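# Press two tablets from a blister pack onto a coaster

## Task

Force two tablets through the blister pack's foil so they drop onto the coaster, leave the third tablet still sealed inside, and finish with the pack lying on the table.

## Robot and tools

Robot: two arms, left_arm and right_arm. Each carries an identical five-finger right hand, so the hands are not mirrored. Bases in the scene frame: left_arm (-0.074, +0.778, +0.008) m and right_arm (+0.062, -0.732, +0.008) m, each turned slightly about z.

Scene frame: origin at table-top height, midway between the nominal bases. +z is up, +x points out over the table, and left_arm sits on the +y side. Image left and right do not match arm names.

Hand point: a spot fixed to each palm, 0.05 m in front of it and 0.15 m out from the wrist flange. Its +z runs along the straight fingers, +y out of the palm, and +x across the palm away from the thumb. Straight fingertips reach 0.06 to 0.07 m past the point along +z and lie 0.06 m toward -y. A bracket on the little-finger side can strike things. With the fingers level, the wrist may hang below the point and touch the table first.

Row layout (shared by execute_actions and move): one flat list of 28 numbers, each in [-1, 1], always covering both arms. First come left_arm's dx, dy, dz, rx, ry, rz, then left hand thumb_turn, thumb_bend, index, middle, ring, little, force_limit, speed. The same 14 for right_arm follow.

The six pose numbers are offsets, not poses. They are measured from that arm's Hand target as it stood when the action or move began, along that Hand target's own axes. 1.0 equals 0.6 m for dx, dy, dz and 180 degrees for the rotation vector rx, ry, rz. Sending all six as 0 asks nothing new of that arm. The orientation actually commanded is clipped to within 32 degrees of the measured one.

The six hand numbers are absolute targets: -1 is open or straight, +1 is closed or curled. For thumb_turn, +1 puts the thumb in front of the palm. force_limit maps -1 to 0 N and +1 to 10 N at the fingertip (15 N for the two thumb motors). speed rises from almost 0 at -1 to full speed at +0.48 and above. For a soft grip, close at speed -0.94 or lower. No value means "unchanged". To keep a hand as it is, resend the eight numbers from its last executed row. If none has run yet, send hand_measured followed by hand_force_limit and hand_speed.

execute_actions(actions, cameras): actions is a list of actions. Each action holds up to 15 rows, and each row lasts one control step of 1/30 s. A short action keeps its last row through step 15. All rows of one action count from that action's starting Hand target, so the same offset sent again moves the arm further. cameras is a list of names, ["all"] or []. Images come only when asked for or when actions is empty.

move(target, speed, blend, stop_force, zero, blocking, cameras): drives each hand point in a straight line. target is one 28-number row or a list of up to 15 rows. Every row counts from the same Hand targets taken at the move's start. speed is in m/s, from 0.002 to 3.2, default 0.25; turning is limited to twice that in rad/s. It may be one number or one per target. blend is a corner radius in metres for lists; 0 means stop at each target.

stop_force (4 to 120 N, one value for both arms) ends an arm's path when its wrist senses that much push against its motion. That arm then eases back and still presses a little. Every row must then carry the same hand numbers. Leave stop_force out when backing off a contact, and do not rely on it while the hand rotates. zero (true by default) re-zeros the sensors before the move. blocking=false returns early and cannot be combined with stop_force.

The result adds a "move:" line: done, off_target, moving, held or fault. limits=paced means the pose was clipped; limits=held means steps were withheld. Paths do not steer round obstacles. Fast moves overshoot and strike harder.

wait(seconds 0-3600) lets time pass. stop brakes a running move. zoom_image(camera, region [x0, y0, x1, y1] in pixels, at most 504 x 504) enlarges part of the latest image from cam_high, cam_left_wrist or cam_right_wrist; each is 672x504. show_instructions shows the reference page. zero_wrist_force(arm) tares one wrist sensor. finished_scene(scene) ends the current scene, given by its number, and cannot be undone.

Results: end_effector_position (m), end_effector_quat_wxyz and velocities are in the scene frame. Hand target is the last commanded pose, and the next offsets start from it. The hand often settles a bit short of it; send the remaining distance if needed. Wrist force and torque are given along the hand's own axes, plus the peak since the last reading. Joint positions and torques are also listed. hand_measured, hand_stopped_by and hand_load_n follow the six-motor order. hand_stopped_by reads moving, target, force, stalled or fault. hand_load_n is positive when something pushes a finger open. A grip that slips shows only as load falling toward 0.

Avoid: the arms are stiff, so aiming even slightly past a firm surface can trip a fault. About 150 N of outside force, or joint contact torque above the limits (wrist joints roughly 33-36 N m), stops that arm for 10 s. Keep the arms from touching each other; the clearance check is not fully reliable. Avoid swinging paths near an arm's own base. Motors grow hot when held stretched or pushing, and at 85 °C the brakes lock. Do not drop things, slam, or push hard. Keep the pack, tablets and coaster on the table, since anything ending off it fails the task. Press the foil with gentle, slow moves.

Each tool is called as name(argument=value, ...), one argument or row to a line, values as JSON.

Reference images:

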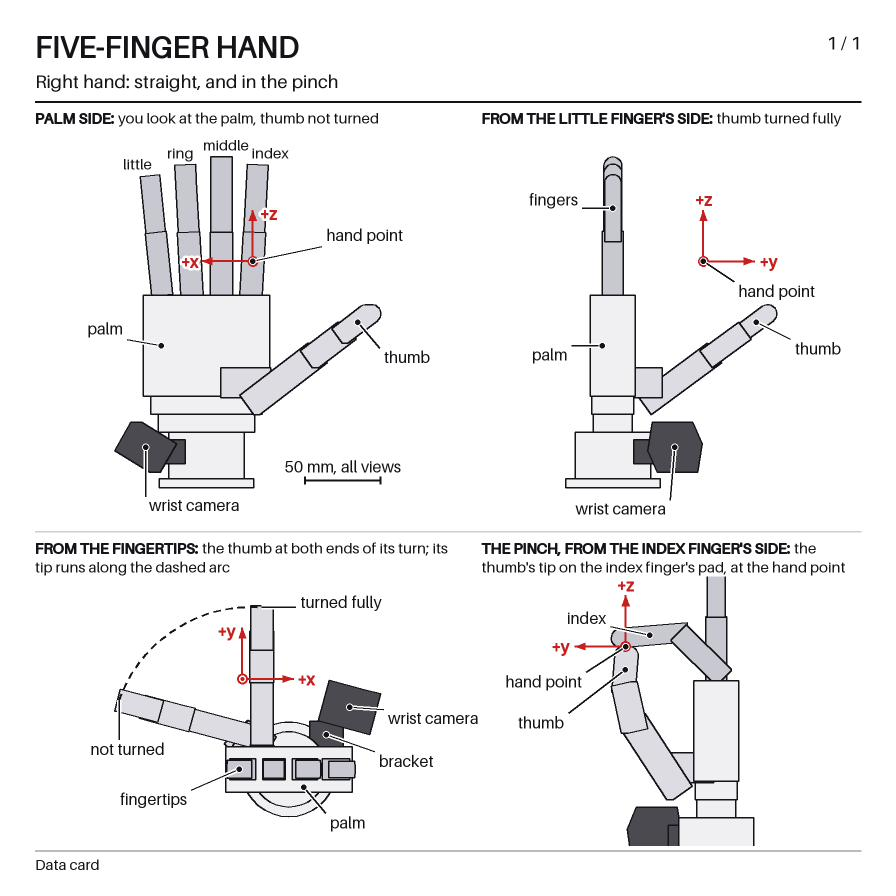

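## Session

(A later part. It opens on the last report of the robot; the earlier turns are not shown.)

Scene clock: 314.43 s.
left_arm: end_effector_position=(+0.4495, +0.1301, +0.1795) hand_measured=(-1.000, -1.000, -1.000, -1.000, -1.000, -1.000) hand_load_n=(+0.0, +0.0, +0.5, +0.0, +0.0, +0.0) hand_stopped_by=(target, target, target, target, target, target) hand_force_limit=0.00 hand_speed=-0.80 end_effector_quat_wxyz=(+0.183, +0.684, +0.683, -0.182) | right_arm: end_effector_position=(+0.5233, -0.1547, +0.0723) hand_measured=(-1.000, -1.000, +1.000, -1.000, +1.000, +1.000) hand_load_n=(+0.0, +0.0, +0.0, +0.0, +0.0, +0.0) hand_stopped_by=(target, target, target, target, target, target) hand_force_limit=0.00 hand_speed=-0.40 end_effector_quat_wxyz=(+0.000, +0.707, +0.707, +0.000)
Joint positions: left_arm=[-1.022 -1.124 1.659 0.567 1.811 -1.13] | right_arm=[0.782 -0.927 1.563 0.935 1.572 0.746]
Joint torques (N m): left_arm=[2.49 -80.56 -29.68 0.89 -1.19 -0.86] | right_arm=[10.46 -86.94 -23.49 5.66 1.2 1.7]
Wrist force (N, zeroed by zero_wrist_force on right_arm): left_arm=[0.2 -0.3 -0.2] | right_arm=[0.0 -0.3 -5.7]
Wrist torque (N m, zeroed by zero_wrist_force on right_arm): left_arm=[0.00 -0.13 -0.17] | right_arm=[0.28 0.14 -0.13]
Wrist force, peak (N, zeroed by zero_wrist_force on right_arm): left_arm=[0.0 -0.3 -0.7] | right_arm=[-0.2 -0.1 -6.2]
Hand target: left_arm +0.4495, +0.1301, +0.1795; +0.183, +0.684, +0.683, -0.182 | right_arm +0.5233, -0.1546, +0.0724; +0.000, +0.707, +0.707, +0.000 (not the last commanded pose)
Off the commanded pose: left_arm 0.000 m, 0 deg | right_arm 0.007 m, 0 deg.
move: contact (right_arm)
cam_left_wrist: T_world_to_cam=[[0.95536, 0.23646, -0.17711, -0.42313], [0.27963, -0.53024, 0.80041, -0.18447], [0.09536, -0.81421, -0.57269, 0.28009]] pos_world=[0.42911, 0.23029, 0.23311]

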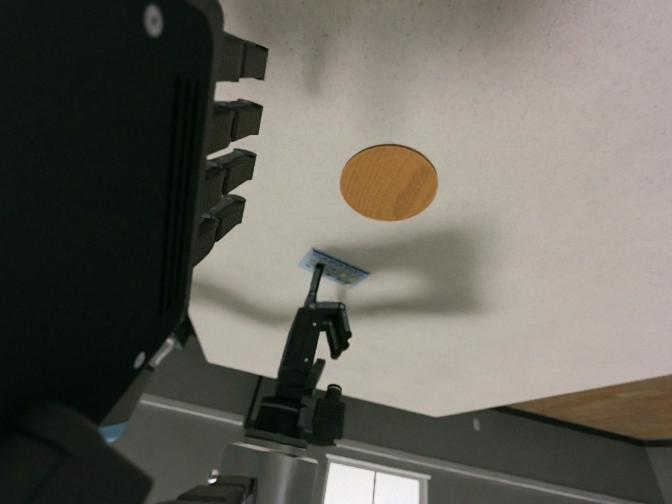

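move(
  target=[0, 0, 0, 0, 0, 0, -1, -1, -1, -1, -1, -1, 0, -0.8, 0, -0.1, 0, 0, 0, 0, -1, -1, 1, -1, 1, 1, 0, -0.4],
  speed=0.06,
  stop_force=20,
  cameras=["cam_left_wrist"],
)

zoom_image(
  camera="cam_left_wrist",
  region=[250, 225, 360, 305],
)

Scene clock: 325.27 s.
left_arm: end_effector_position=(+0.4495, +0.1301, +0.1795) hand_measured=(-1.000, -1.000, -1.000, -1.000, -1.000, -1.000) hand_load_n=(+0.0, +0.0, +0.0, +0.0, -0.5, +0.0) hand_stopped_by=(target, target, target, target, target, target) hand_force_limit=0.00 hand_speed=-0.80 end_effector_quat_wxyz=(+0.183, +0.684, +0.683, -0.182) | right_arm: end_effector_position=(+0.4633, -0.1547, +0.0724) hand_measured=(-1.000, -1.000, +1.000, -1.000, +1.000, +1.000) hand_load_n=(+0.0, +0.0, +0.5, +0.0, +0.0, +0.0) hand_stopped_by=(target, target, target, target, target, target) hand_force_limit=0.00 hand_speed=-0.40 end_effector_quat_wxyz=(+0.000, +0.707, +0.707, +0.000)
Joint positions: left_arm=[-1.022 -1.124 1.659 0.567 1.811 -1.13] | right_arm=[0.843 -0.969 1.637 0.902 1.572 0.807]
Joint torques (N m): left_arm=[0.76 -79.9 -30.1 1 -1.21 -1.01] | right_arm=[12.61 -105.89 -17.48 0.02 1.23 1.99]
Wrist force (N, zeroed by zero_wrist_force on right_arm): left_arm=[0.0 -0.3 0.1] | right_arm=[-0.5 -0.1 -0.2]
Wrist torque (N m, zeroed by zero_wrist_force on right_arm): left_arm=[-0.02 -0.11 -0.18] | right_arm=[0.00 0.06 -0.16]
Wrist force, peak (N, zeroed by zero_wrist_force on right_arm): left_arm=[-0.1 -0.7 -0.5] | right_arm=[-0.3 -0.1 -6.4]
Hand target: left_arm +0.4495, +0.1301, +0.1795; +0.183, +0.684, +0.683, -0.182 | right_arm +0.4633, -0.1547, +0.0724; +0.000, +0.707, +0.707, +0.000
Off the commanded pose: left_arm 0.000 m, 0 deg | right_arm 0.000 m, 0 deg.
move: done
cam_left_wrist: T_world_to_cam=[[0.95536, 0.23646, -0.17711, -0.42313], [0.27963, -0.53024, 0.80041, -0.18447], [0.09536, -0.81421, -0.57269, 0.28009]] pos_world=[0.42911, 0.23029, 0.23311]

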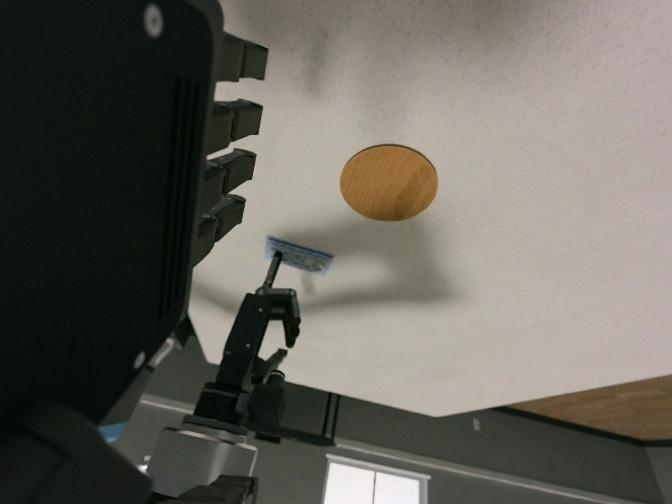

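Scaled by 4.582 from the camera's image (finer frame: 960x720).

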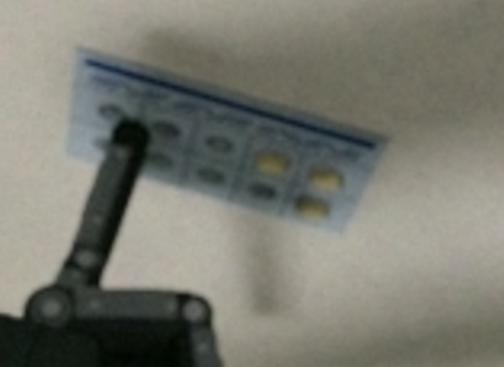

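move(
  target=[0, 0, 0, 0, 0, 0, -1, -1, -1, -1, -1, -1, 0, -0.8, 0, -0.1333, 0, 0, 0, 0, -1, -1, 1, -1, 1, 1, 0, -0.4],
  speed=0.06,
  stop_force=20,
  cameras=["cam_left_wrist", "cam_high"],
)

zoom_image(
  camera="cam_high",
  region=[270, 90, 390, 180],
)

Scene clock: 338.27 s.
left_arm: end_effector_position=(+0.4495, +0.1301, +0.1795) hand_measured=(-1.000, -1.000, -1.000, -1.000, -1.000, -1.000) hand_load_n=(+0.0, +0.0, +0.0, +0.0, +0.0, +0.0) hand_stopped_by=(target, target, target, target, target, target) hand_force_limit=0.00 hand_speed=-0.80 end_effector_quat_wxyz=(+0.183, +0.684, +0.683, -0.182) | right_arm: end_effector_position=(+0.3833, -0.1547, +0.0723) hand_measured=(-1.000, -1.000, +1.000, -1.000, +1.000, +1.000) hand_load_n=(+0.0, +0.0, +0.0, +0.0, +0.0, +0.0) hand_stopped_by=(target, target, target, target, target, target) hand_force_limit=0.00 hand_speed=-0.40 end_effector_quat_wxyz=(+0.000, +0.707, +0.707, +0.000)
Joint positions: left_arm=[-1.022 -1.124 1.659 0.567 1.811 -1.13] | right_arm=[0.935 -1.015 1.719 0.867 1.572 0.899]
Joint torques (N m): left_arm=[1.06 -80.19 -30.76 1.22 -1.4 -0.98] | right_arm=[12.24 -98.47 -17.76 -0.14 1.52 1.48]
Wrist force (N, zeroed by zero_wrist_force on right_arm): left_arm=[0.1 -0.2 -0.4] | right_arm=[-0.3 -0.1 0.1]
Wrist torque (N m, zeroed by zero_wrist_force on right_arm): left_arm=[0.03 -0.11 -0.17] | right_arm=[-0.01 0.03 -0.15]
Wrist force, peak (N, zeroed by zero_wrist_force on right_arm): left_arm=[0.1 -0.6 -0.6] | right_arm=[-0.8 -0.4 0.0]
Hand target: left_arm +0.4495, +0.1301, +0.1795; +0.183, +0.684, +0.683, -0.182 | right_arm +0.3833, -0.1547, +0.0723; +0.000, +0.707, +0.707, +0.000
Off the commanded pose: left_arm 0.000 m, 0 deg | right_arm 0.000 m, 0 deg.
move: done
cam_left_wrist: T_world_to_cam=[[0.95536, 0.23646, -0.17711, -0.42313], [0.27963, -0.53024, 0.80041, -0.18447], [0.09536, -0.81421, -0.57269, 0.28009]] pos_world=[0.42911, 0.23029, 0.23311]
Images, in order (width x height): cam_high 672x504, cam_left_wrist 672x504.

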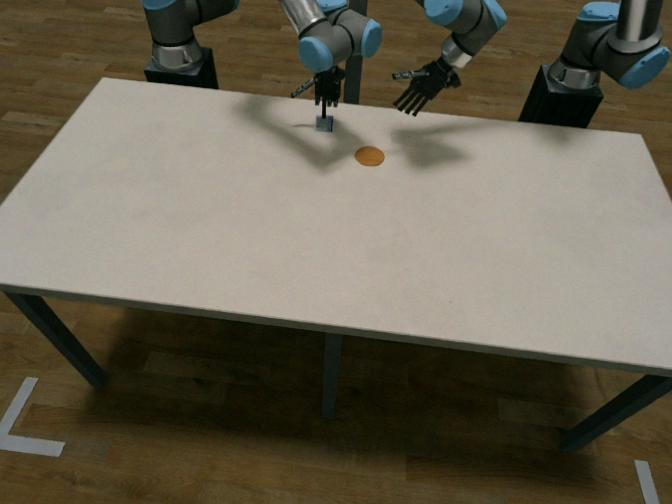

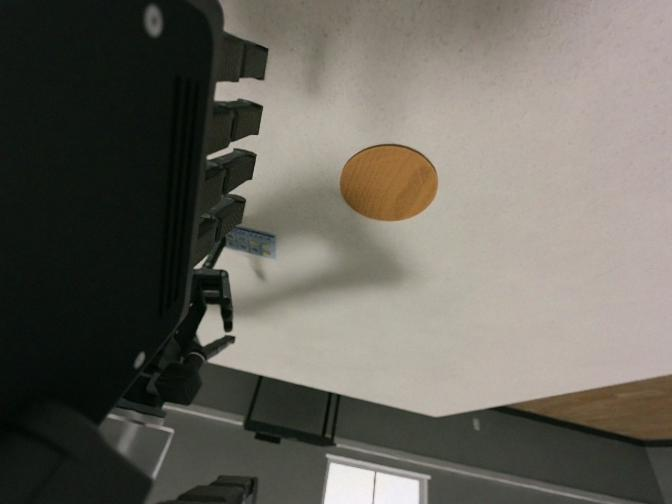

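Scaled by 4.200 from the camera's image (finer frame: 960x720).

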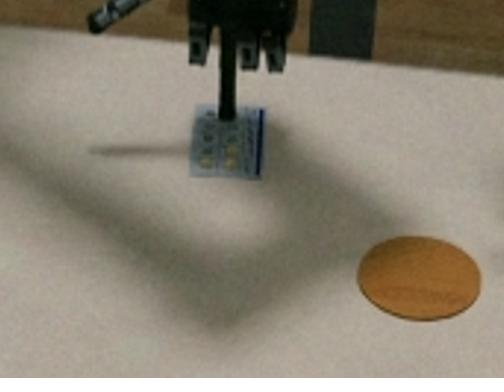

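move(
  target=[0, -0.25, 0, 0, 0, 0, -1, -1, -1, -1, -1, -1, 0, -0.8, 0, -0.0667, 0, 0, 0, 0, -1, -1, 1, -1, 1, 1, 0, -0.4],
  speed=0.1,
  stop_force=20,
  cameras=["cam_left_wrist", "cam_high"],
)

zoom_image(
  camera="cam_left_wrist",
  region=[230, 200, 400, 330],
)

zoom_image(
  camera="cam_high",
  region=[290, 80, 360, 132],
)

Scene clock: 352.87 s.
left_arm: end_effector_position=(+0.2995, +0.1303, +0.1794) hand_measured=(-1.000, -1.000, -1.000, -1.000, -1.000, -1.000) hand_load_n=(+0.0, +0.0, +0.0, +0.0, +0.0, +0.0) hand_stopped_by=(target, target, target, target, target, target) hand_force_limit=0.00 hand_speed=-0.80 end_effector_quat_wxyz=(+0.183, +0.684, +0.683, -0.182) | right_arm: end_effector_position=(+0.3433, -0.1547, +0.0723) hand_measured=(-1.000, -1.000, +1.000, -1.000, +1.000, +1.000) hand_load_n=(+0.0, +0.0, +0.5, +0.0, +0.0, +0.0) hand_stopped_by=(target, target, target, target, target, target) hand_force_limit=0.00 hand_speed=-0.40 end_effector_quat_wxyz=(+0.000, +0.707, +0.707, +0.000)
Joint positions: left_arm=[-1.254 -1.267 1.86 0.47 1.702 -1.338] | right_arm=[0.985 -1.035 1.753 0.853 1.572 0.949]
Joint torques (N m): left_arm=[-9.82 -68.32 -24.86 -1.35 -2.29 -3.31] | right_arm=[9.17 -95.62 -16.86 0.02 1.01 1.49]
Wrist force (N, zeroed by zero_wrist_force on right_arm): left_arm=[-0.4 -0.5 0.0] | right_arm=[-0.6 -0.3 0.2]
Wrist torque (N m, zeroed by zero_wrist_force on right_arm): left_arm=[-0.01 0.04 -0.05] | right_arm=[-0.03 0.07 -0.17]
Wrist force, peak (N, zeroed by zero_wrist_force on right_arm): left_arm=[-1.0 -1.1 0.1] | right_arm=[-0.8 -0.3 -0.3]
Hand target: left_arm +0.2995, +0.1303, +0.1794; +0.183, +0.684, +0.683, -0.182 | right_arm +0.3433, -0.1547, +0.0723; +0.000, +0.707, +0.707, +0.000
Off the commanded pose: left_arm 0.000 m, 0 deg | right_arm 0.000 m, 0 deg.
move: done
cam_left_wrist: T_world_to_cam=[[0.95536, 0.23646, -0.17711, -0.27988], [0.27963, -0.53024, 0.80041, -0.14231], [0.09536, -0.81421, -0.57269, 0.29436]] pos_world=[0.27911, 0.23039, 0.23291]
Images, in order (width x height): cam_high 672x504, cam_left_wrist 672x504.

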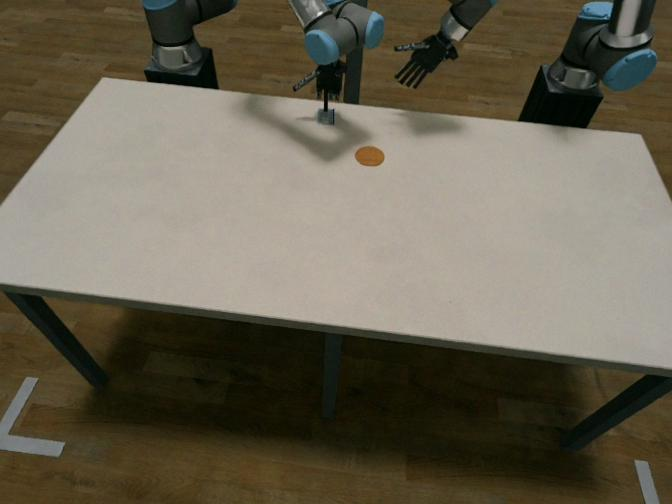

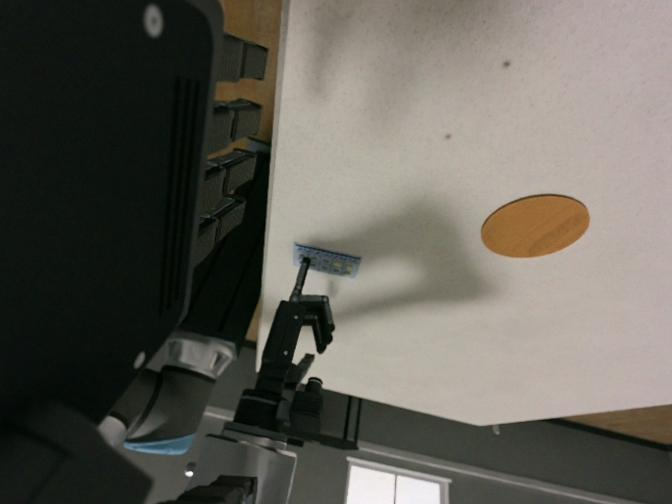

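Scaled by 2.965 from the camera's image (finer frame: 960x720).

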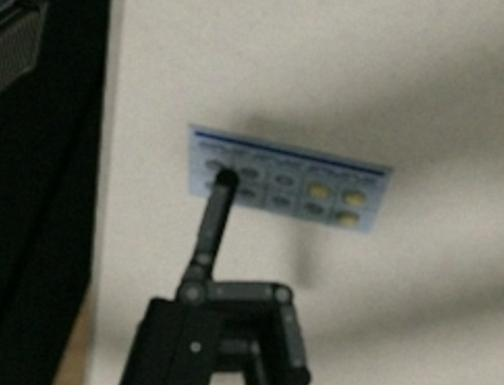

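Scaled by 7.200 from the camera's image (finer frame: 960x720).

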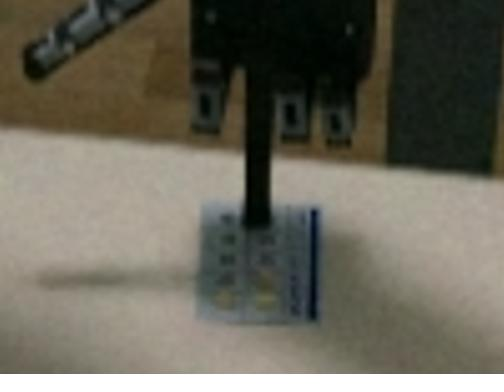

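move(
  target=[0, 0, 0, 0, 0, 0, -1, -1, -1, -1, -1, -1, 0, -0.8, 0, -0.0767, 0, 0, 0, 0, -1, -1, 1, -1, 1, 1, 0, -0.4],
  speed=0.06,
  stop_force=20,
  cameras=["cam_left_wrist"],
)

zoom_image(
  camera="cam_left_wrist",
  region=[230, 210, 370, 310],
)

Scene clock: 404.33 s.
left_arm: end_effector_position=(+0.2995, +0.1303, +0.1794) hand_measured=(-1.000, -1.000, -1.000, -1.000, -1.000, -1.000) hand_load_n=(+0.0, +0.0, +0.0, +0.0, +0.0, +0.0) hand_stopped_by=(target, target, target, target, target, target) hand_force_limit=0.00 hand_speed=-0.80 end_effector_quat_wxyz=(+0.183, +0.684, +0.683, -0.182) | right_arm: end_effector_position=(+0.2973, -0.1547, +0.0723) hand_measured=(-1.000, -1.000, +1.000, -1.000, +1.000, +1.000) hand_load_n=(+0.0, +0.0, +0.0, +0.0, +0.0, +0.0) hand_stopped_by=(target, target, target, target, target, target) hand_force_limit=0.00 hand_speed=-0.40 end_effector_quat_wxyz=(+0.000, +0.707, +0.707, +0.000)
Joint positions: left_arm=[-1.254 -1.267 1.86 0.47 1.702 -1.338] | right_arm=[1.047 -1.053 1.784 0.839 1.572 1.011]
Joint torques (N m): left_arm=[-8.69 -69.65 -25.19 -1.42 -2.14 -2.63] | right_arm=[12.82 -95.65 -17.14 -0.2 1.4 1.59]
Wrist force (N, zeroed by zero_wrist_force on right_arm): left_arm=[-0.4 -0.5 0.1] | right_arm=[-0.5 -0.3 0.2]
Wrist torque (N m, zeroed by zero_wrist_force on right_arm): left_arm=[-0.03 0.04 -0.05] | right_arm=[-0.05 0.04 -0.17]
Wrist force, peak (N, zeroed by zero_wrist_force on right_arm): left_arm=[-0.7 -1.2 0.0] | right_arm=[-0.6 -0.7 0.1]
Hand target: left_arm +0.2995, +0.1303, +0.1794; +0.183, +0.684, +0.683, -0.182 | right_arm +0.2973, -0.1547, +0.0723; +0.000, +0.707, +0.707, +0.000
Off the commanded pose: left_arm 0.000 m, 0 deg | right_arm 0.000 m, 0 deg.
move: done
cam_left_wrist: T_world_to_cam=[[0.95536, 0.23646, -0.17711, -0.27988], [0.27963, -0.53024, 0.80041, -0.14231], [0.09536, -0.81421, -0.57269, 0.29436]] pos_world=[0.27911, 0.23039, 0.23291]

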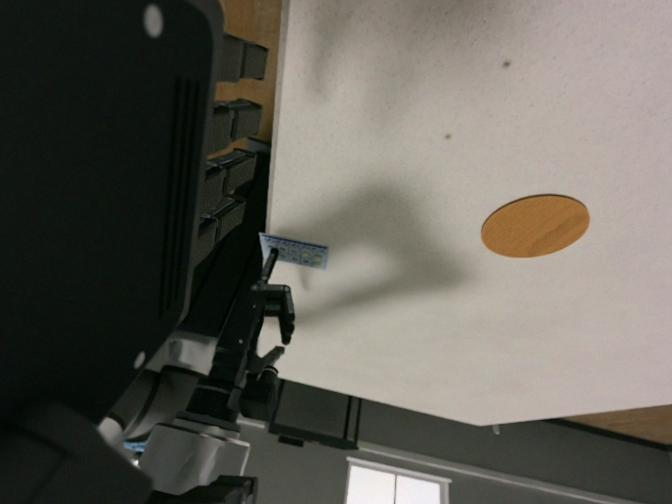

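Scaled by 3.600 from the camera's image (finer frame: 960x720).

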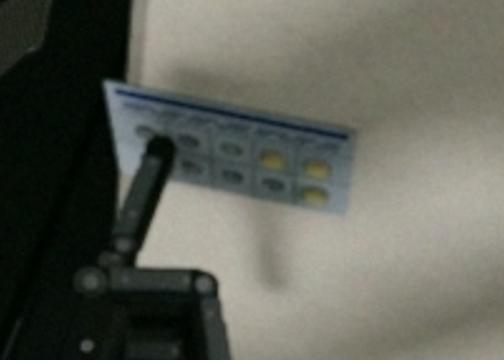

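move(
  target=[
    [0, 0, 0, 0, 0, 0, -1, -1, -1, -1, -1, -1, 0, -0.8, 0, 0, -0.02, 0, 0, 0, -1, -1, 1, -1, 1, 1, 0, -0.4],
    [0, 0, 0, 0, 0, 0, -1, -1, -1, -1, -1, -1, 0, -0.8, 0.0017, 0.0633, -0.02, 0, 0, 0, -1, -1, 1, -1, 1, 1, 0, -0.4],
    [0, 0, 0, 0, 0, 0, -1, -1, -1, -1, -1, -1, 0, -0.8, 0.0017, 0.0633, -0.005, 0, 0, 0, -1, -1, 1, -1, 1, 1, 0, -0.4],
  ],
  speed=0.06,
)

move(
  target=[0, 0, 0, 0, 0, 0, -1, -1, -1, -1, -1, -1, 0, -0.8, 0, 0, 0.0166, 0, 0, 0, -1, -1, 1, -1, 1, 1, 0, -0.4],
  speed=0.003,
  stop_force=4,
  cameras=["cam_left_wrist"],
)

zoom_image(
  camera="cam_left_wrist",
  region=[230, 210, 370, 310],
)

Scene clock: 437.10 s.
left_arm: end_effector_position=(+0.2995, +0.1303, +0.1794) hand_measured=(-1.000, -1.000, -1.000, -1.000, -1.000, -1.000) hand_load_n=(+0.0, +0.0, +0.0, +0.0, +0.0, +0.0) hand_stopped_by=(target, target, target, target, target, target) hand_force_limit=0.00 hand_speed=-0.80 end_effector_quat_wxyz=(+0.183, +0.684, +0.683, -0.182) | right_arm: end_effector_position=(+0.3353, -0.1537, +0.0754) hand_measured=(-1.000, -1.000, +1.000, -1.000, +1.000, +1.000) hand_load_n=(+0.0, +0.0, +0.0, +0.0, +0.0, +0.0) hand_stopped_by=(target, target, target, target, target, target) hand_force_limit=0.00 hand_speed=-0.40 end_effector_quat_wxyz=(+0.000, +0.707, +0.707, +0.000)
Joint positions: left_arm=[-1.254 -1.267 1.86 0.47 1.702 -1.338] | right_arm=[0.997 -1.04 1.755 0.856 1.572 0.961]
Joint torques (N m): left_arm=[-8.9 -68.96 -25.6 -1.47 -1.8 -2.11] | right_arm=[-19.41 -54.44 -16.1 0.26 -0.69 -2.07]
Wrist force (N, zeroed by zero_wrist_force on right_arm): left_arm=[-0.4 -0.3 0.3] | right_arm=[0.0 -0.2 -1.4]
Wrist torque (N m, zeroed by zero_wrist_force on right_arm): left_arm=[0.00 0.04 -0.04] | right_arm=[0.09 0.04 -0.01]
Wrist force, peak (N, zeroed by zero_wrist_force on right_arm): left_arm=[-0.9 -1.1 0.3] | right_arm=[0.0 -0.2 -1.4]
Hand target: left_arm +0.2995, +0.1303, +0.1794; +0.183, +0.684, +0.683, -0.182 | right_arm +0.3353, -0.1537, +0.0753; +0.000, +0.707, +0.707, +0.000
Off the commanded pose: left_arm 0.000 m, 0 deg | right_arm 0.000 m, 0 deg.
move: done

Scene clock: 437.90 s.
left_arm: end_effector_position=(+0.2995, +0.1303, +0.1794) hand_measured=(-1.000, -1.000, -1.000, -1.000, -1.000, -1.000) hand_load_n=(+0.0, +0.0, +0.0, +0.0, +0.0, +0.0) hand_stopped_by=(target, target, target, target, target, target) hand_force_limit=0.00 hand_speed=-0.80 end_effector_quat_wxyz=(+0.183, +0.684, +0.683, -0.182) | right_arm: end_effector_position=(+0.3353, -0.1537, +0.0747) hand_measured=(-1.000, -1.000, +1.000, -1.000, +1.000, +1.000) hand_load_n=(+0.0, +0.0, +0.5, +0.0, +0.0, +0.0) hand_stopped_by=(target, target, target, target, target, target) hand_force_limit=0.00 hand_speed=-0.40 end_effector_quat_wxyz=(+0.000, +0.707, +0.707, +0.000)
Joint positions: left_arm=[-1.254 -1.267 1.86 0.47 1.702 -1.338] | right_arm=[0.997 -1.04 1.756 0.855 1.572 0.961]
Joint torques (N m): left_arm=[-8.57 -69.87 -25.48 -1.39 -1.77 -2.03] | right_arm=[-19.37 -80.54 -24.92 6.23 -0.92 -2.29]
Wrist force (N, zeroed by zero_wrist_force on right_arm): left_arm=[-0.6 -0.8 0.1] | right_arm=[-0.6 -0.6 -0.6]
Wrist torque (N m, zeroed by zero_wrist_force on right_arm): left_arm=[-0.06 0.06 -0.06] | right_arm=[0.03 0.07 -0.05]
Wrist force, peak (N, zeroed by zero_wrist_force on right_arm): left_arm=[-0.6 -1.1 0.4] | right_arm=[-0.4 -1.0 -4.7]
Hand target: left_arm +0.2995, +0.1303, +0.1794; +0.183, +0.684, +0.683, -0.182 | right_arm +0.3353, -0.1537, +0.0748; +0.000, +0.707, +0.707, +0.000 (not the last commanded pose)
Off the commanded pose: left_arm 0.000 m, 0 deg | right_arm 0.009 m, 0 deg.
move: contact (right_arm)
cam_left_wrist: T_world_to_cam=[[0.95536, 0.23646, -0.17711, -0.27988], [0.27963, -0.53024, 0.80041, -0.14231], [0.09536, -0.81421, -0.57269, 0.29436]] pos_world=[0.27911, 0.23039, 0.23291]

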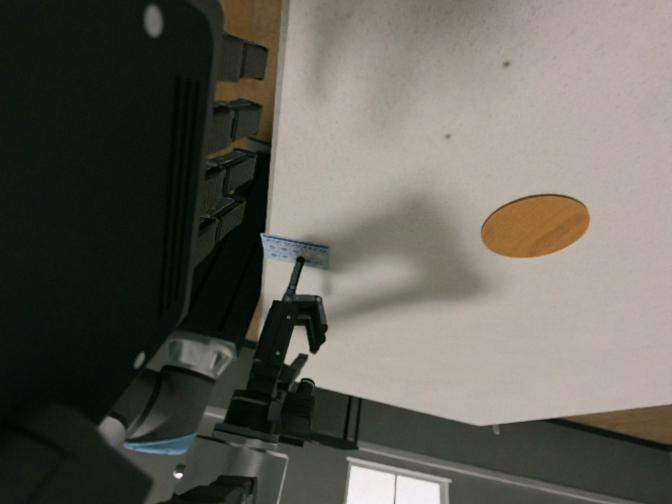

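Scaled by 3.600 from the camera's image (finer frame: 960x720).

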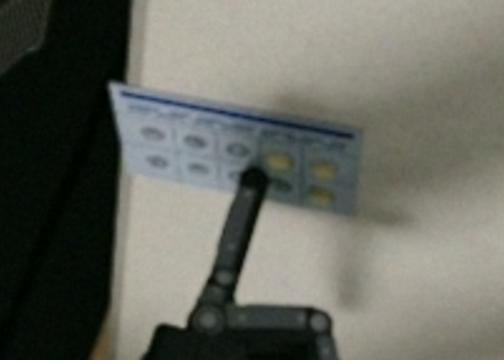

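move(
  target=[0, 0, 0, 0, 0, 0, -1, -1, -1, -1, -1, -1, 0, -0.8, 0, -0.0333, 0, 0, 0, 0, -1, -1, 1, -1, 1, 1, 0, -0.4],
  speed=0.04,
  stop_force=15,
  cameras=["cam_left_wrist"],
)

zoom_image(
  camera="cam_left_wrist",
  region=[220, 210, 360, 310],
)

Scene clock: 448.63 s.
left_arm: end_effector_position=(+0.2995, +0.1303, +0.1794) hand_measured=(-1.000, -1.000, -1.000, -1.000, -1.000, -1.000) hand_load_n=(+0.0, +0.0, +0.0, +0.0, +0.0, +0.0) hand_stopped_by=(target, target, target, target, target, target) hand_force_limit=0.00 hand_speed=-0.80 end_effector_quat_wxyz=(+0.183, +0.684, +0.683, -0.182) | right_arm: end_effector_position=(+0.3153, -0.1537, +0.0748) hand_measured=(-1.000, -1.000, +1.000, -1.000, +1.000, +1.000) hand_load_n=(+0.0, +0.0, +0.0, +0.0, +0.0, +0.0) hand_stopped_by=(target, target, target, target, target, target) hand_force_limit=0.00 hand_speed=-0.40 end_effector_quat_wxyz=(+0.000, +0.707, +0.707, +0.000)
Joint positions: left_arm=[-1.254 -1.267 1.86 0.47 1.702 -1.338] | right_arm=[1.023 -1.048 1.77 0.849 1.572 0.988]
Joint torques (N m): left_arm=[-8.71 -69.47 -25.55 -1.44 -1.63 -2.1] | right_arm=[12.48 -95.17 -16.3 -0.11 1.57 2.06]
Wrist force (N, zeroed by zero_wrist_force on right_arm): left_arm=[-0.3 -0.6 -0.1] | right_arm=[-0.2 0.0 0.8]
Wrist torque (N m, zeroed by zero_wrist_force on right_arm): left_arm=[-0.02 0.04 -0.05] | right_arm=[-0.03 -0.02 -0.13]
Wrist force, peak (N, zeroed by zero_wrist_force on right_arm): left_arm=[-0.4 -1.3 0.2] | right_arm=[-0.6 -0.6 -0.9]
Hand target: left_arm +0.2995, +0.1303, +0.1794; +0.183, +0.684, +0.683, -0.182 | right_arm +0.3153, -0.1537, +0.0748; +0.000, +0.707, +0.707, +0.000
Off the commanded pose: left_arm 0.000 m, 0 deg | right_arm 0.000 m, 0 deg.
move: done
cam_left_wrist: T_world_to_cam=[[0.95536, 0.23646, -0.17711, -0.27988], [0.27963, -0.53024, 0.80041, -0.14231], [0.09536, -0.81421, -0.57269, 0.29436]] pos_world=[0.27911, 0.23039, 0.23291]

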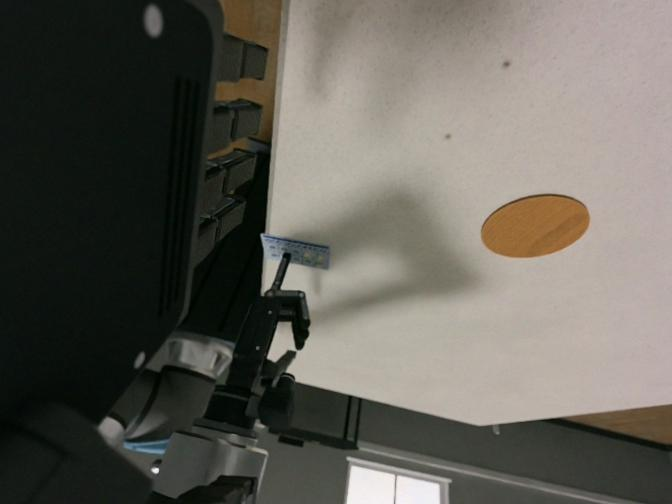

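Scaled by 3.600 from the camera's image (finer frame: 960x720).

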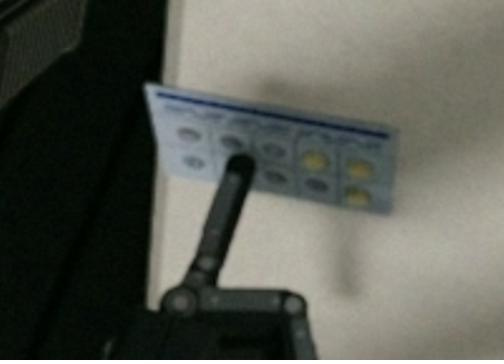

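move(
  target=[
    [0, 0, 0, 0, 0, 0, -1, -1, -1, -1, -1, -1, 0, -0.8, 0, 0, -0.0167, 0, 0, 0, -1, -1, 1, -1, 1, 1, 0, -0.4],
    [0, 0, 0, 0, 0, 0, -1, -1, -1, -1, -1, -1, 0, -0.8, 0.002, 0.0333, -0.0167, 0, 0, 0, -1, -1, 1, -1, 1, 1, 0, -0.4],
    [0, 0, 0, 0, 0, 0, -1, -1, -1, -1, -1, -1, 0, -0.8, 0.002, 0.0333, -0.003, 0, 0, 0, -1, -1, 1, -1, 1, 1, 0, -0.4],
  ],
  speed=0.06,
)

move(
  target=[0, 0, 0, 0, 0, 0, -1, -1, -1, -1, -1, -1, 0, -0.8, 0, 0, 0.0166, 0, 0, 0, -1, -1, 1, -1, 1, 1, 0, -0.4],
  speed=0.003,
  stop_force=7,
  cameras=["cam_left_wrist"],
)

zoom_image(
  camera="cam_left_wrist",
  region=[220, 210, 360, 310],
)

Scene clock: 459.13 s.
left_arm: end_effector_position=(+0.2995, +0.1303, +0.1794) hand_measured=(-1.000, -1.000, -1.000, -1.000, -1.000, -1.000) hand_load_n=(+0.0, +0.0, +0.0, +0.0, +0.0, +0.0) hand_stopped_by=(target, target, target, target, target, target) hand_force_limit=0.00 hand_speed=-0.80 end_effector_quat_wxyz=(+0.183, +0.684, +0.683, -0.182) | right_arm: end_effector_position=(+0.3353, -0.1525, +0.0767) hand_measured=(-1.000, -1.000, +1.000, -1.000, +1.000, +1.000) hand_load_n=(+0.0, -0.5, +0.0, +0.0, +0.0, +0.0) hand_stopped_by=(target, target, target, target, target, target) hand_force_limit=0.00 hand_speed=-0.40 end_effector_quat_wxyz=(+0.000, +0.707, +0.707, +0.000)
Joint positions: left_arm=[-1.254 -1.267 1.86 0.47 1.702 -1.338] | right_arm=[0.998 -1.04 1.752 0.859 1.572 0.962]
Joint torques (N m): left_arm=[-8.81 -70.17 -25.56 -1.34 -1.84 -2.16] | right_arm=[-20.28 -56.39 -17.48 -0.14 -0.5 -2]
Wrist force (N, zeroed by zero_wrist_force on right_arm): left_arm=[-0.3 -0.7 -0.1] | right_arm=[-0.3 -0.2 0.6]
Wrist torque (N m, zeroed by zero_wrist_force on right_arm): left_arm=[-0.04 0.03 -0.06] | right_arm=[-0.06 -0.01 -0.02]
Wrist force, peak (N, zeroed by zero_wrist_force on right_arm): left_arm=[-0.8 -1.1 0.1] | right_arm=[-0.6 -1.0 0.8]
Hand target: left_arm +0.2995, +0.1303, +0.1794; +0.183, +0.684, +0.683, -0.182 | right_arm +0.3353, -0.1525, +0.0766; +0.000, +0.707, +0.707, +0.000
Off the commanded pose: left_arm 0.000 m, 0 deg | right_arm 0.000 m, 0 deg.
move: done

Scene clock: 461.37 s.
left_arm: end_effector_position=(+0.2995, +0.1303, +0.1794) hand_measured=(-1.000, -1.000, -1.000, -1.000, -1.000, -1.000) hand_load_n=(-0.5, -0.5, +0.0, +0.0, +0.0, +0.0) hand_stopped_by=(target, target, target, target, target, target) hand_force_limit=0.00 hand_speed=-0.80 end_effector_quat_wxyz=(+0.183, +0.684, +0.683, -0.182) | right_arm: end_effector_position=(+0.3353, -0.1525, +0.0718) hand_measured=(-1.000, -1.000, +1.000, -1.000, +1.000, +1.000) hand_load_n=(+0.0, +0.0, +0.0, +0.0, +0.0, +0.0) hand_stopped_by=(target, target, target, target, target, target) hand_force_limit=0.00 hand_speed=-0.40 end_effector_quat_wxyz=(+0.000, +0.707, +0.707, +0.000)
Joint positions: left_arm=[-1.254 -1.267 1.86 0.47 1.702 -1.338] | right_arm=[0.998 -1.035 1.754 0.851 1.572 0.962]
Joint torques (N m): left_arm=[-9.03 -67.99 -26.03 -1.21 -1.78 -2.04] | right_arm=[-18.83 -79.75 -23.26 5.5 -0.71 -1.73]
Wrist force (N, zeroed by zero_wrist_force on right_arm): left_arm=[-0.6 -0.4 0.1] | right_arm=[-0.7 -0.6 -7.0]
Wrist torque (N m, zeroed by zero_wrist_force on right_arm): left_arm=[-0.01 0.08 -0.07] | right_arm=[0.45 0.13 -0.06]
Wrist force, peak (N, zeroed by zero_wrist_force on right_arm): left_arm=[-0.8 -0.9 0.1] | right_arm=[-0.7 -0.7 -7.8]
Hand target: left_arm +0.2995, +0.1303, +0.1794; +0.183, +0.684, +0.683, -0.182 | right_arm +0.3353, -0.1525, +0.0719; +0.000, +0.707, +0.707, +0.000 (not the last commanded pose)
Off the commanded pose: left_arm 0.000 m, 0 deg | right_arm 0.005 m, 0 deg.
move: contact (right_arm)
cam_left_wrist: T_world_to_cam=[[0.95536, 0.23646, -0.17711, -0.27988], [0.27963, -0.53024, 0.80041, -0.14231], [0.09536, -0.81421, -0.57269, 0.29436]] pos_world=[0.27911, 0.23039, 0.23291]

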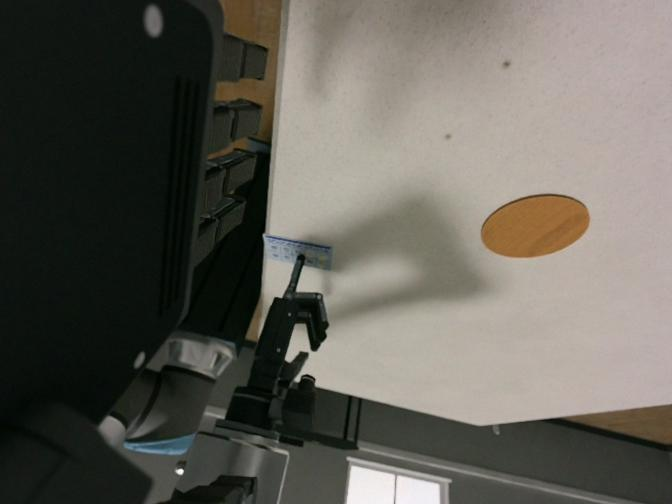

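Scaled by 3.600 from the camera's image (finer frame: 960x720).

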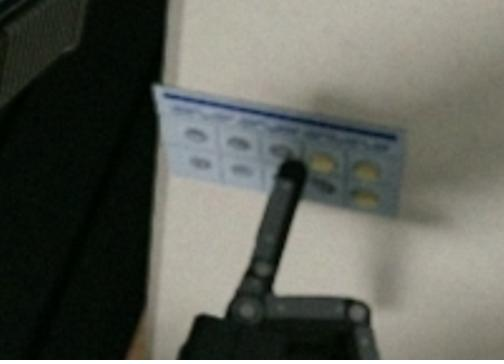

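move(
  target=[0, 0, 0, 0, 0, 0, -1, -1, -1, -1, -1, -1, 0, -0.8, 0, -0.0533, 0, 0, 0, 0, -1, -1, 1, -1, 1, 1, 0, -0.4],
  speed=0.04,
  stop_force=15,
  cameras=["cam_left_wrist"],
)

zoom_image(
  camera="cam_left_wrist",
  region=[220, 210, 360, 310],
)

Scene clock: 467.90 s.
left_arm: end_effector_position=(+0.2995, +0.1303, +0.1794) hand_measured=(-1.000, -1.000, -1.000, -1.000, -1.000, -1.000) hand_load_n=(+0.0, +0.0, +0.0, +0.0, +0.0, +0.0) hand_stopped_by=(target, target, target, target, target, target) hand_force_limit=0.00 hand_speed=-0.80 end_effector_quat_wxyz=(+0.183, +0.684, +0.683, -0.182) | right_arm: end_effector_position=(+0.3033, -0.1525, +0.0719) hand_measured=(-1.000, -1.000, +1.000, -1.000, +1.000, +1.000) hand_load_n=(+0.0, +0.0, +0.0, -0.5, +0.0, +0.0) hand_stopped_by=(target, target, target, target, target, target) hand_force_limit=0.00 hand_speed=-0.40 end_effector_quat_wxyz=(+0.000, +0.707, +0.707, +0.000)
Joint positions: left_arm=[-1.254 -1.267 1.86 0.47 1.702 -1.338] | right_arm=[1.041 -1.048 1.776 0.842 1.572 1.005]
Joint torques (N m): left_arm=[-8.93 -67.51 -25.58 -1.32 -1.91 -1.86] | right_arm=[10.68 -92.23 -14.95 -0.51 1.58 2.3]
Wrist force (N, zeroed by zero_wrist_force on right_arm): left_arm=[-0.6 -0.5 0.0] | right_arm=[-0.2 -0.2 -4.0]
Wrist torque (N m, zeroed by zero_wrist_force on right_arm): left_arm=[-0.01 0.08 -0.07] | right_arm=[0.18 0.17 -0.14]
Wrist force, peak (N, zeroed by zero_wrist_force on right_arm): left_arm=[-0.9 -0.8 0.0] | right_arm=[-0.7 -0.9 -7.4]
Hand target: left_arm +0.2995, +0.1303, +0.1794; +0.183, +0.684, +0.683, -0.182 | right_arm +0.3033, -0.1525, +0.0719; +0.000, +0.707, +0.707, +0.000
Off the commanded pose: left_arm 0.000 m, 0 deg | right_arm 0.000 m, 0 deg.
move: done
cam_left_wrist: T_world_to_cam=[[0.95536, 0.23646, -0.17711, -0.27988], [0.27963, -0.53024, 0.80041, -0.14231], [0.09536, -0.81421, -0.57269, 0.29436]] pos_world=[0.27911, 0.23039, 0.23291]

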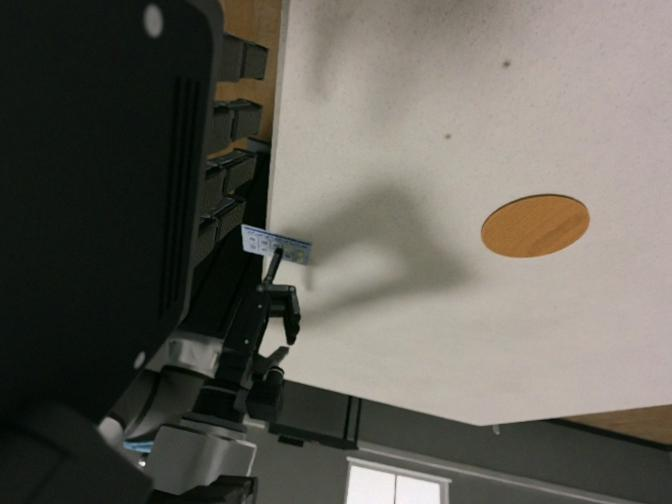

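Scaled by 3.600 from the camera's image (finer frame: 960x720).

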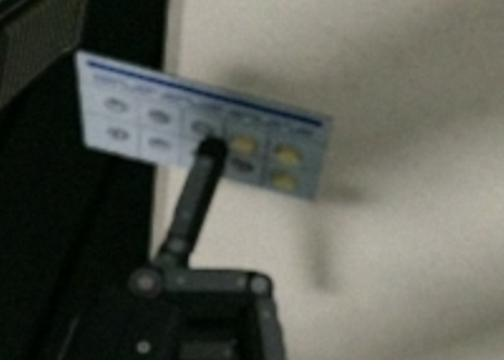

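move(
  target=[0, 0, 0, 0, 0, 0, -1, -1, -1, -1, -1, -1, 0, -0.8, 0, -0.0125, 0, 0, 0, 0, -1, -1, 1, -1, 1, 1, 0, -0.4],
  speed=0.03,
  stop_force=15,
)

move(
  target=[0, 0, 0, 0, 0, 0, -1, -1, -1, -1, -1, -1, 0, -0.8, 0, 0, -0.04, 0, 0, 0, -1, -1, 1, -1, 1, 1, 0, -0.4],
  speed=0.05,
  cameras=["cam_left_wrist"],
)

zoom_image(
  camera="cam_left_wrist",
  region=[220, 210, 360, 310],
)

Scene clock: 505.83 s.
left_arm: end_effector_position=(+0.2995, +0.1303, +0.1794) hand_measured=(-1.000, -1.000, -1.000, -1.000, -1.000, -1.000) hand_load_n=(+0.0, +0.0, +0.0, +0.0, +0.0, +0.0) hand_stopped_by=(target, target, target, target, target, target) hand_force_limit=0.00 hand_speed=-0.80 end_effector_quat_wxyz=(+0.183, +0.684, +0.683, -0.182) | right_arm: end_effector_position=(+0.2958, -0.1525, +0.0719) hand_measured=(-1.000, -1.000, +1.000, -1.000, +1.000, +1.000) hand_load_n=(+0.0, -0.5, +0.0, +0.0, +0.0, +0.0) hand_stopped_by=(target, target, target, target, target, target) hand_force_limit=0.00 hand_speed=-0.40 end_effector_quat_wxyz=(+0.000, +0.707, +0.707, +0.000)
Joint positions: left_arm=[-1.254 -1.267 1.86 0.47 1.702 -1.338] | right_arm=[1.051 -1.05 1.781 0.84 1.572 1.016]
Joint torques (N m): left_arm=[-8 -67.8 -26.61 -1.38 -1.58 -1.47] | right_arm=[12.75 -94.4 -15.75 -0.4 1.01 2.21]
Wrist force (N, zeroed by zero_wrist_force on right_arm): left_arm=[-0.6 -0.6 0.4] | right_arm=[-0.2 -0.1 -3.5]
Wrist torque (N m, zeroed by zero_wrist_force on right_arm): left_arm=[-0.06 0.06 -0.07] | right_arm=[0.16 0.13 -0.14]
Wrist force, peak (N, zeroed by zero_wrist_force on right_arm): left_arm=[-0.9 -1.1 0.0] | right_arm=[-0.1 -0.2 -4.5]
Hand target: left_arm +0.2995, +0.1303, +0.1794; +0.183, +0.684, +0.683, -0.182 | right_arm +0.2958, -0.1525, +0.0719; +0.000, +0.707, +0.707, +0.000
Off the commanded pose: left_arm 0.000 m, 0 deg | right_arm 0.000 m, 0 deg.
move: done

Scene clock: 506.70 s.
left_arm: end_effector_position=(+0.2995, +0.1303, +0.1794) hand_measured=(-1.000, -1.000, -1.000, -1.000, -1.000, -1.000) hand_load_n=(+0.0, -0.5, +0.0, +0.0, +0.0, +0.0) hand_stopped_by=(target, target, target, target, target, target) hand_force_limit=0.00 hand_speed=-0.80 end_effector_quat_wxyz=(+0.183, +0.684, +0.683, -0.182) | right_arm: end_effector_position=(+0.2958, -0.1525, +0.0958) hand_measured=(-1.000, -1.000, +1.000, -1.000, +1.000, +1.000) hand_load_n=(+0.0, +0.0, +0.0, +0.0, +0.0, +0.0) hand_stopped_by=(target, target, target, target, target, target) hand_force_limit=0.00 hand_speed=-0.40 end_effector_quat_wxyz=(+0.000, +0.707, +0.707, +0.000)
Joint positions: left_arm=[-1.254 -1.267 1.86 0.47 1.702 -1.338] | right_arm=[1.051 -1.076 1.77 0.878 1.572 1.016]
Joint torques (N m): left_arm=[-8.92 -68.52 -26.32 -1.52 -1.36 -1.54] | right_arm=[9.52 -95.46 -39.45 8.07 1.02 1.62]
Wrist force (N, zeroed by zero_wrist_force on right_arm): left_arm=[-0.3 -0.6 0.3] | right_arm=[-0.5 -0.1 0.7]
Wrist torque (N m, zeroed by zero_wrist_force on right_arm): left_arm=[-0.06 0.02 -0.05] | right_arm=[-0.05 0.02 -0.15]
Wrist force, peak (N, zeroed by zero_wrist_force on right_arm): left_arm=[-0.8 -0.9 0.1] | right_arm=[0.0 -0.1 -3.8]
Hand target: left_arm +0.2995, +0.1303, +0.1794; +0.183, +0.684, +0.683, -0.182 | right_arm +0.2958, -0.1525, +0.0959; +0.000, +0.707, +0.707, +0.000
Off the commanded pose: left_arm 0.000 m, 0 deg | right_arm 0.000 m, 0 deg.
move: done
cam_left_wrist: T_world_to_cam=[[0.95536, 0.23646, -0.17711, -0.27988], [0.27963, -0.53024, 0.80041, -0.14231], [0.09536, -0.81421, -0.57269, 0.29436]] pos_world=[0.27911, 0.23039, 0.23291]

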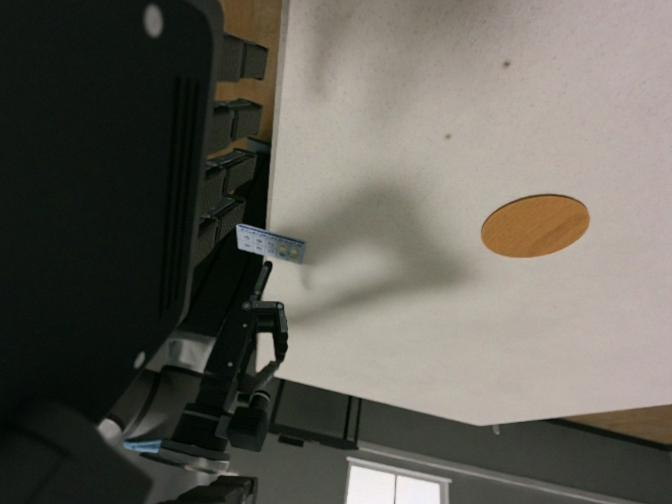

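Scaled by 3.600 from the camera's image (finer frame: 960x720).

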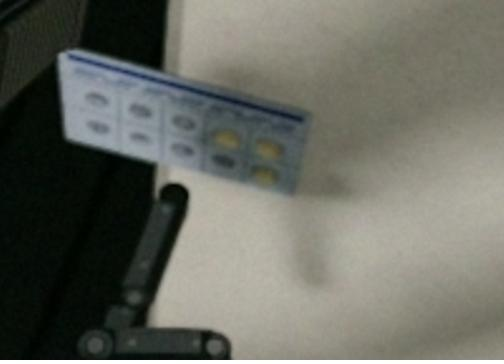

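move(
  target=[
    [0, 0, 0, 0, 0, 0, -1, -1, -1, -1, -1, -1, 0, -0.8, 0, 0, -0.1333, 0, 0, 0, 1, 0, -1, -1, 1, 1, 0, -0.4],
    [0, 0, 0, 0, 0, 0, -1, -1, -1, -1, -1, -1, 0, -0.8, 0.0148, -0.1597, -0.1333, 0, 0, -0.0239, 1, 0, -1, -1, 1, 1, 0, -0.4],
    [0, 0, 0, 0, 0, 0, -1, -1, -1, -1, -1, -1, 0, -0.8, 0.0148, -0.1597, 0.1098, 0, 0, -0.0239, 1, 0, -1, -1, 1, 1, 0, -0.4],
  ],
  speed=0.15,
  blend=0.02,
  cameras=["all"],
)

zoom_image(
  camera="cam_left_wrist",
  region=[200, 200, 340, 310],
)

zoom_image(
  camera="cam_high",
  region=[290, 65, 370, 125],
)

Scene clock: 532.57 s.
left_arm: end_effector_position=(+0.2995, +0.1303, +0.1794) hand_measured=(-1.000, -1.000, -1.000, -1.000, -1.000, -1.000) hand_load_n=(+0.0, +0.0, +0.0, +0.0, +0.0, +0.0) hand_stopped_by=(target, target, target, target, target, target) hand_force_limit=0.00 hand_speed=-0.80 end_effector_quat_wxyz=(+0.183, +0.684, +0.683, -0.182) | right_arm: end_effector_position=(+0.2000, -0.1437, +0.0300) hand_measured=(+1.000, +0.000, -1.000, -1.000, +1.000, +1.000) hand_load_n=(+0.0, +0.0, +0.0, +0.0, +0.0, +0.0) hand_stopped_by=(target, target, target, target, target, target) hand_force_limit=0.00 hand_speed=-0.40 end_effector_quat_wxyz=(+0.000, +0.680, +0.733, +0.000)
Joint positions: left_arm=[-1.254 -1.267 1.86 0.47 1.702 -1.338] | right_arm=[1.199 -1.021 1.831 0.761 1.571 1.088]
Joint torques (N m): left_arm=[-10.55 -67.47 -26.59 -1.4 -1.53 -1.32] | right_arm=[4.2 -57.28 -14.46 -0.08 1.51 -1.5]
Wrist force (N, zeroed by zero_wrist_force on right_arm): left_arm=[-0.4 -0.6 0.0] | right_arm=[-0.3 -0.2 0.6]
Wrist torque (N m, zeroed by zero_wrist_force on right_arm): left_arm=[-0.03 0.05 -0.06] | right_arm=[-0.06 0.00 -0.16]
Wrist force, peak (N, zeroed by zero_wrist_force on right_arm): left_arm=[-0.6 -1.1 0.3] | right_arm=[-0.6 0.2 1.8]
Hand target: left_arm +0.2995, +0.1303, +0.1794; +0.183, +0.684, +0.683, -0.182 | right_arm +0.2000, -0.1437, +0.0300; +0.000, +0.680, +0.733, +0.000
Off the commanded pose: left_arm 0.000 m, 0 deg | right_arm 0.000 m, 0 deg.
move: done
cam_left_wrist: T_world_to_cam=[[0.95536, 0.23646, -0.17711, -0.27988], [0.27963, -0.53024, 0.80041, -0.14231], [0.09536, -0.81421, -0.57269, 0.29436]] pos_world=[0.27911, 0.23039, 0.23291]
cam_right_wrist: T_world_to_cam=[[0.93777, 0.34722, -0.0044, -0.13556], [0.32382, -0.86987, 0.37211, -0.17956], [0.12538, -0.35037, -0.92818, 0.06431]] pos_world=[0.17721, -0.08659, 0.12591]

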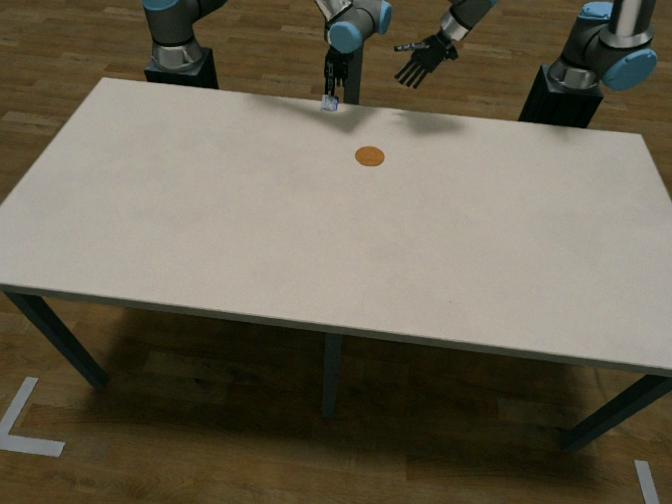

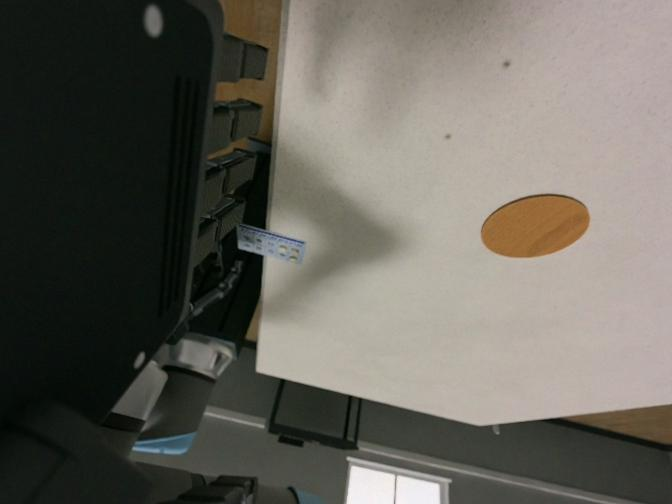

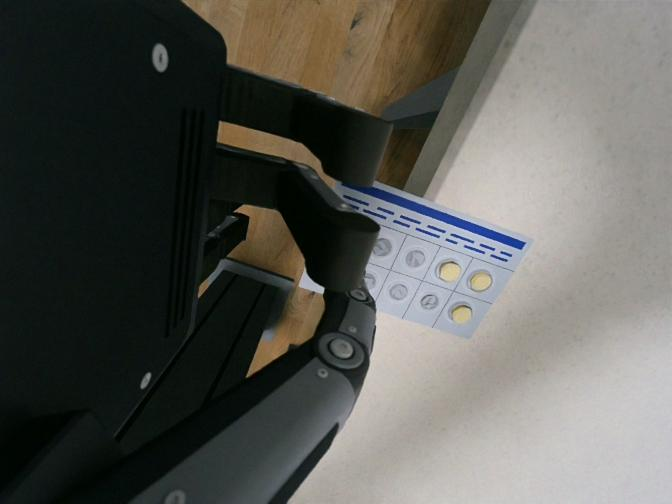

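Scaled by 3.600 from the camera's image (finer frame: 960x720).

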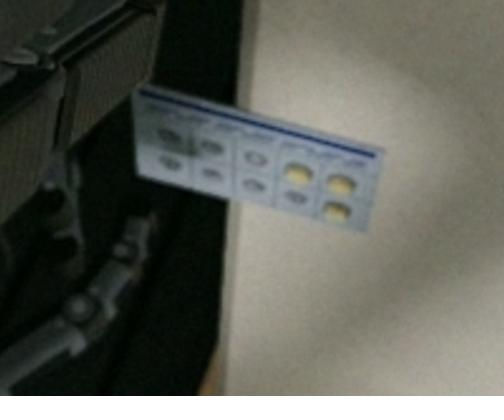

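Scaled by 6.300 from the camera's image (finer frame: 960x720).

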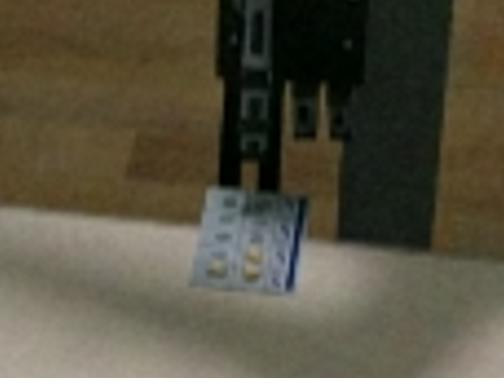

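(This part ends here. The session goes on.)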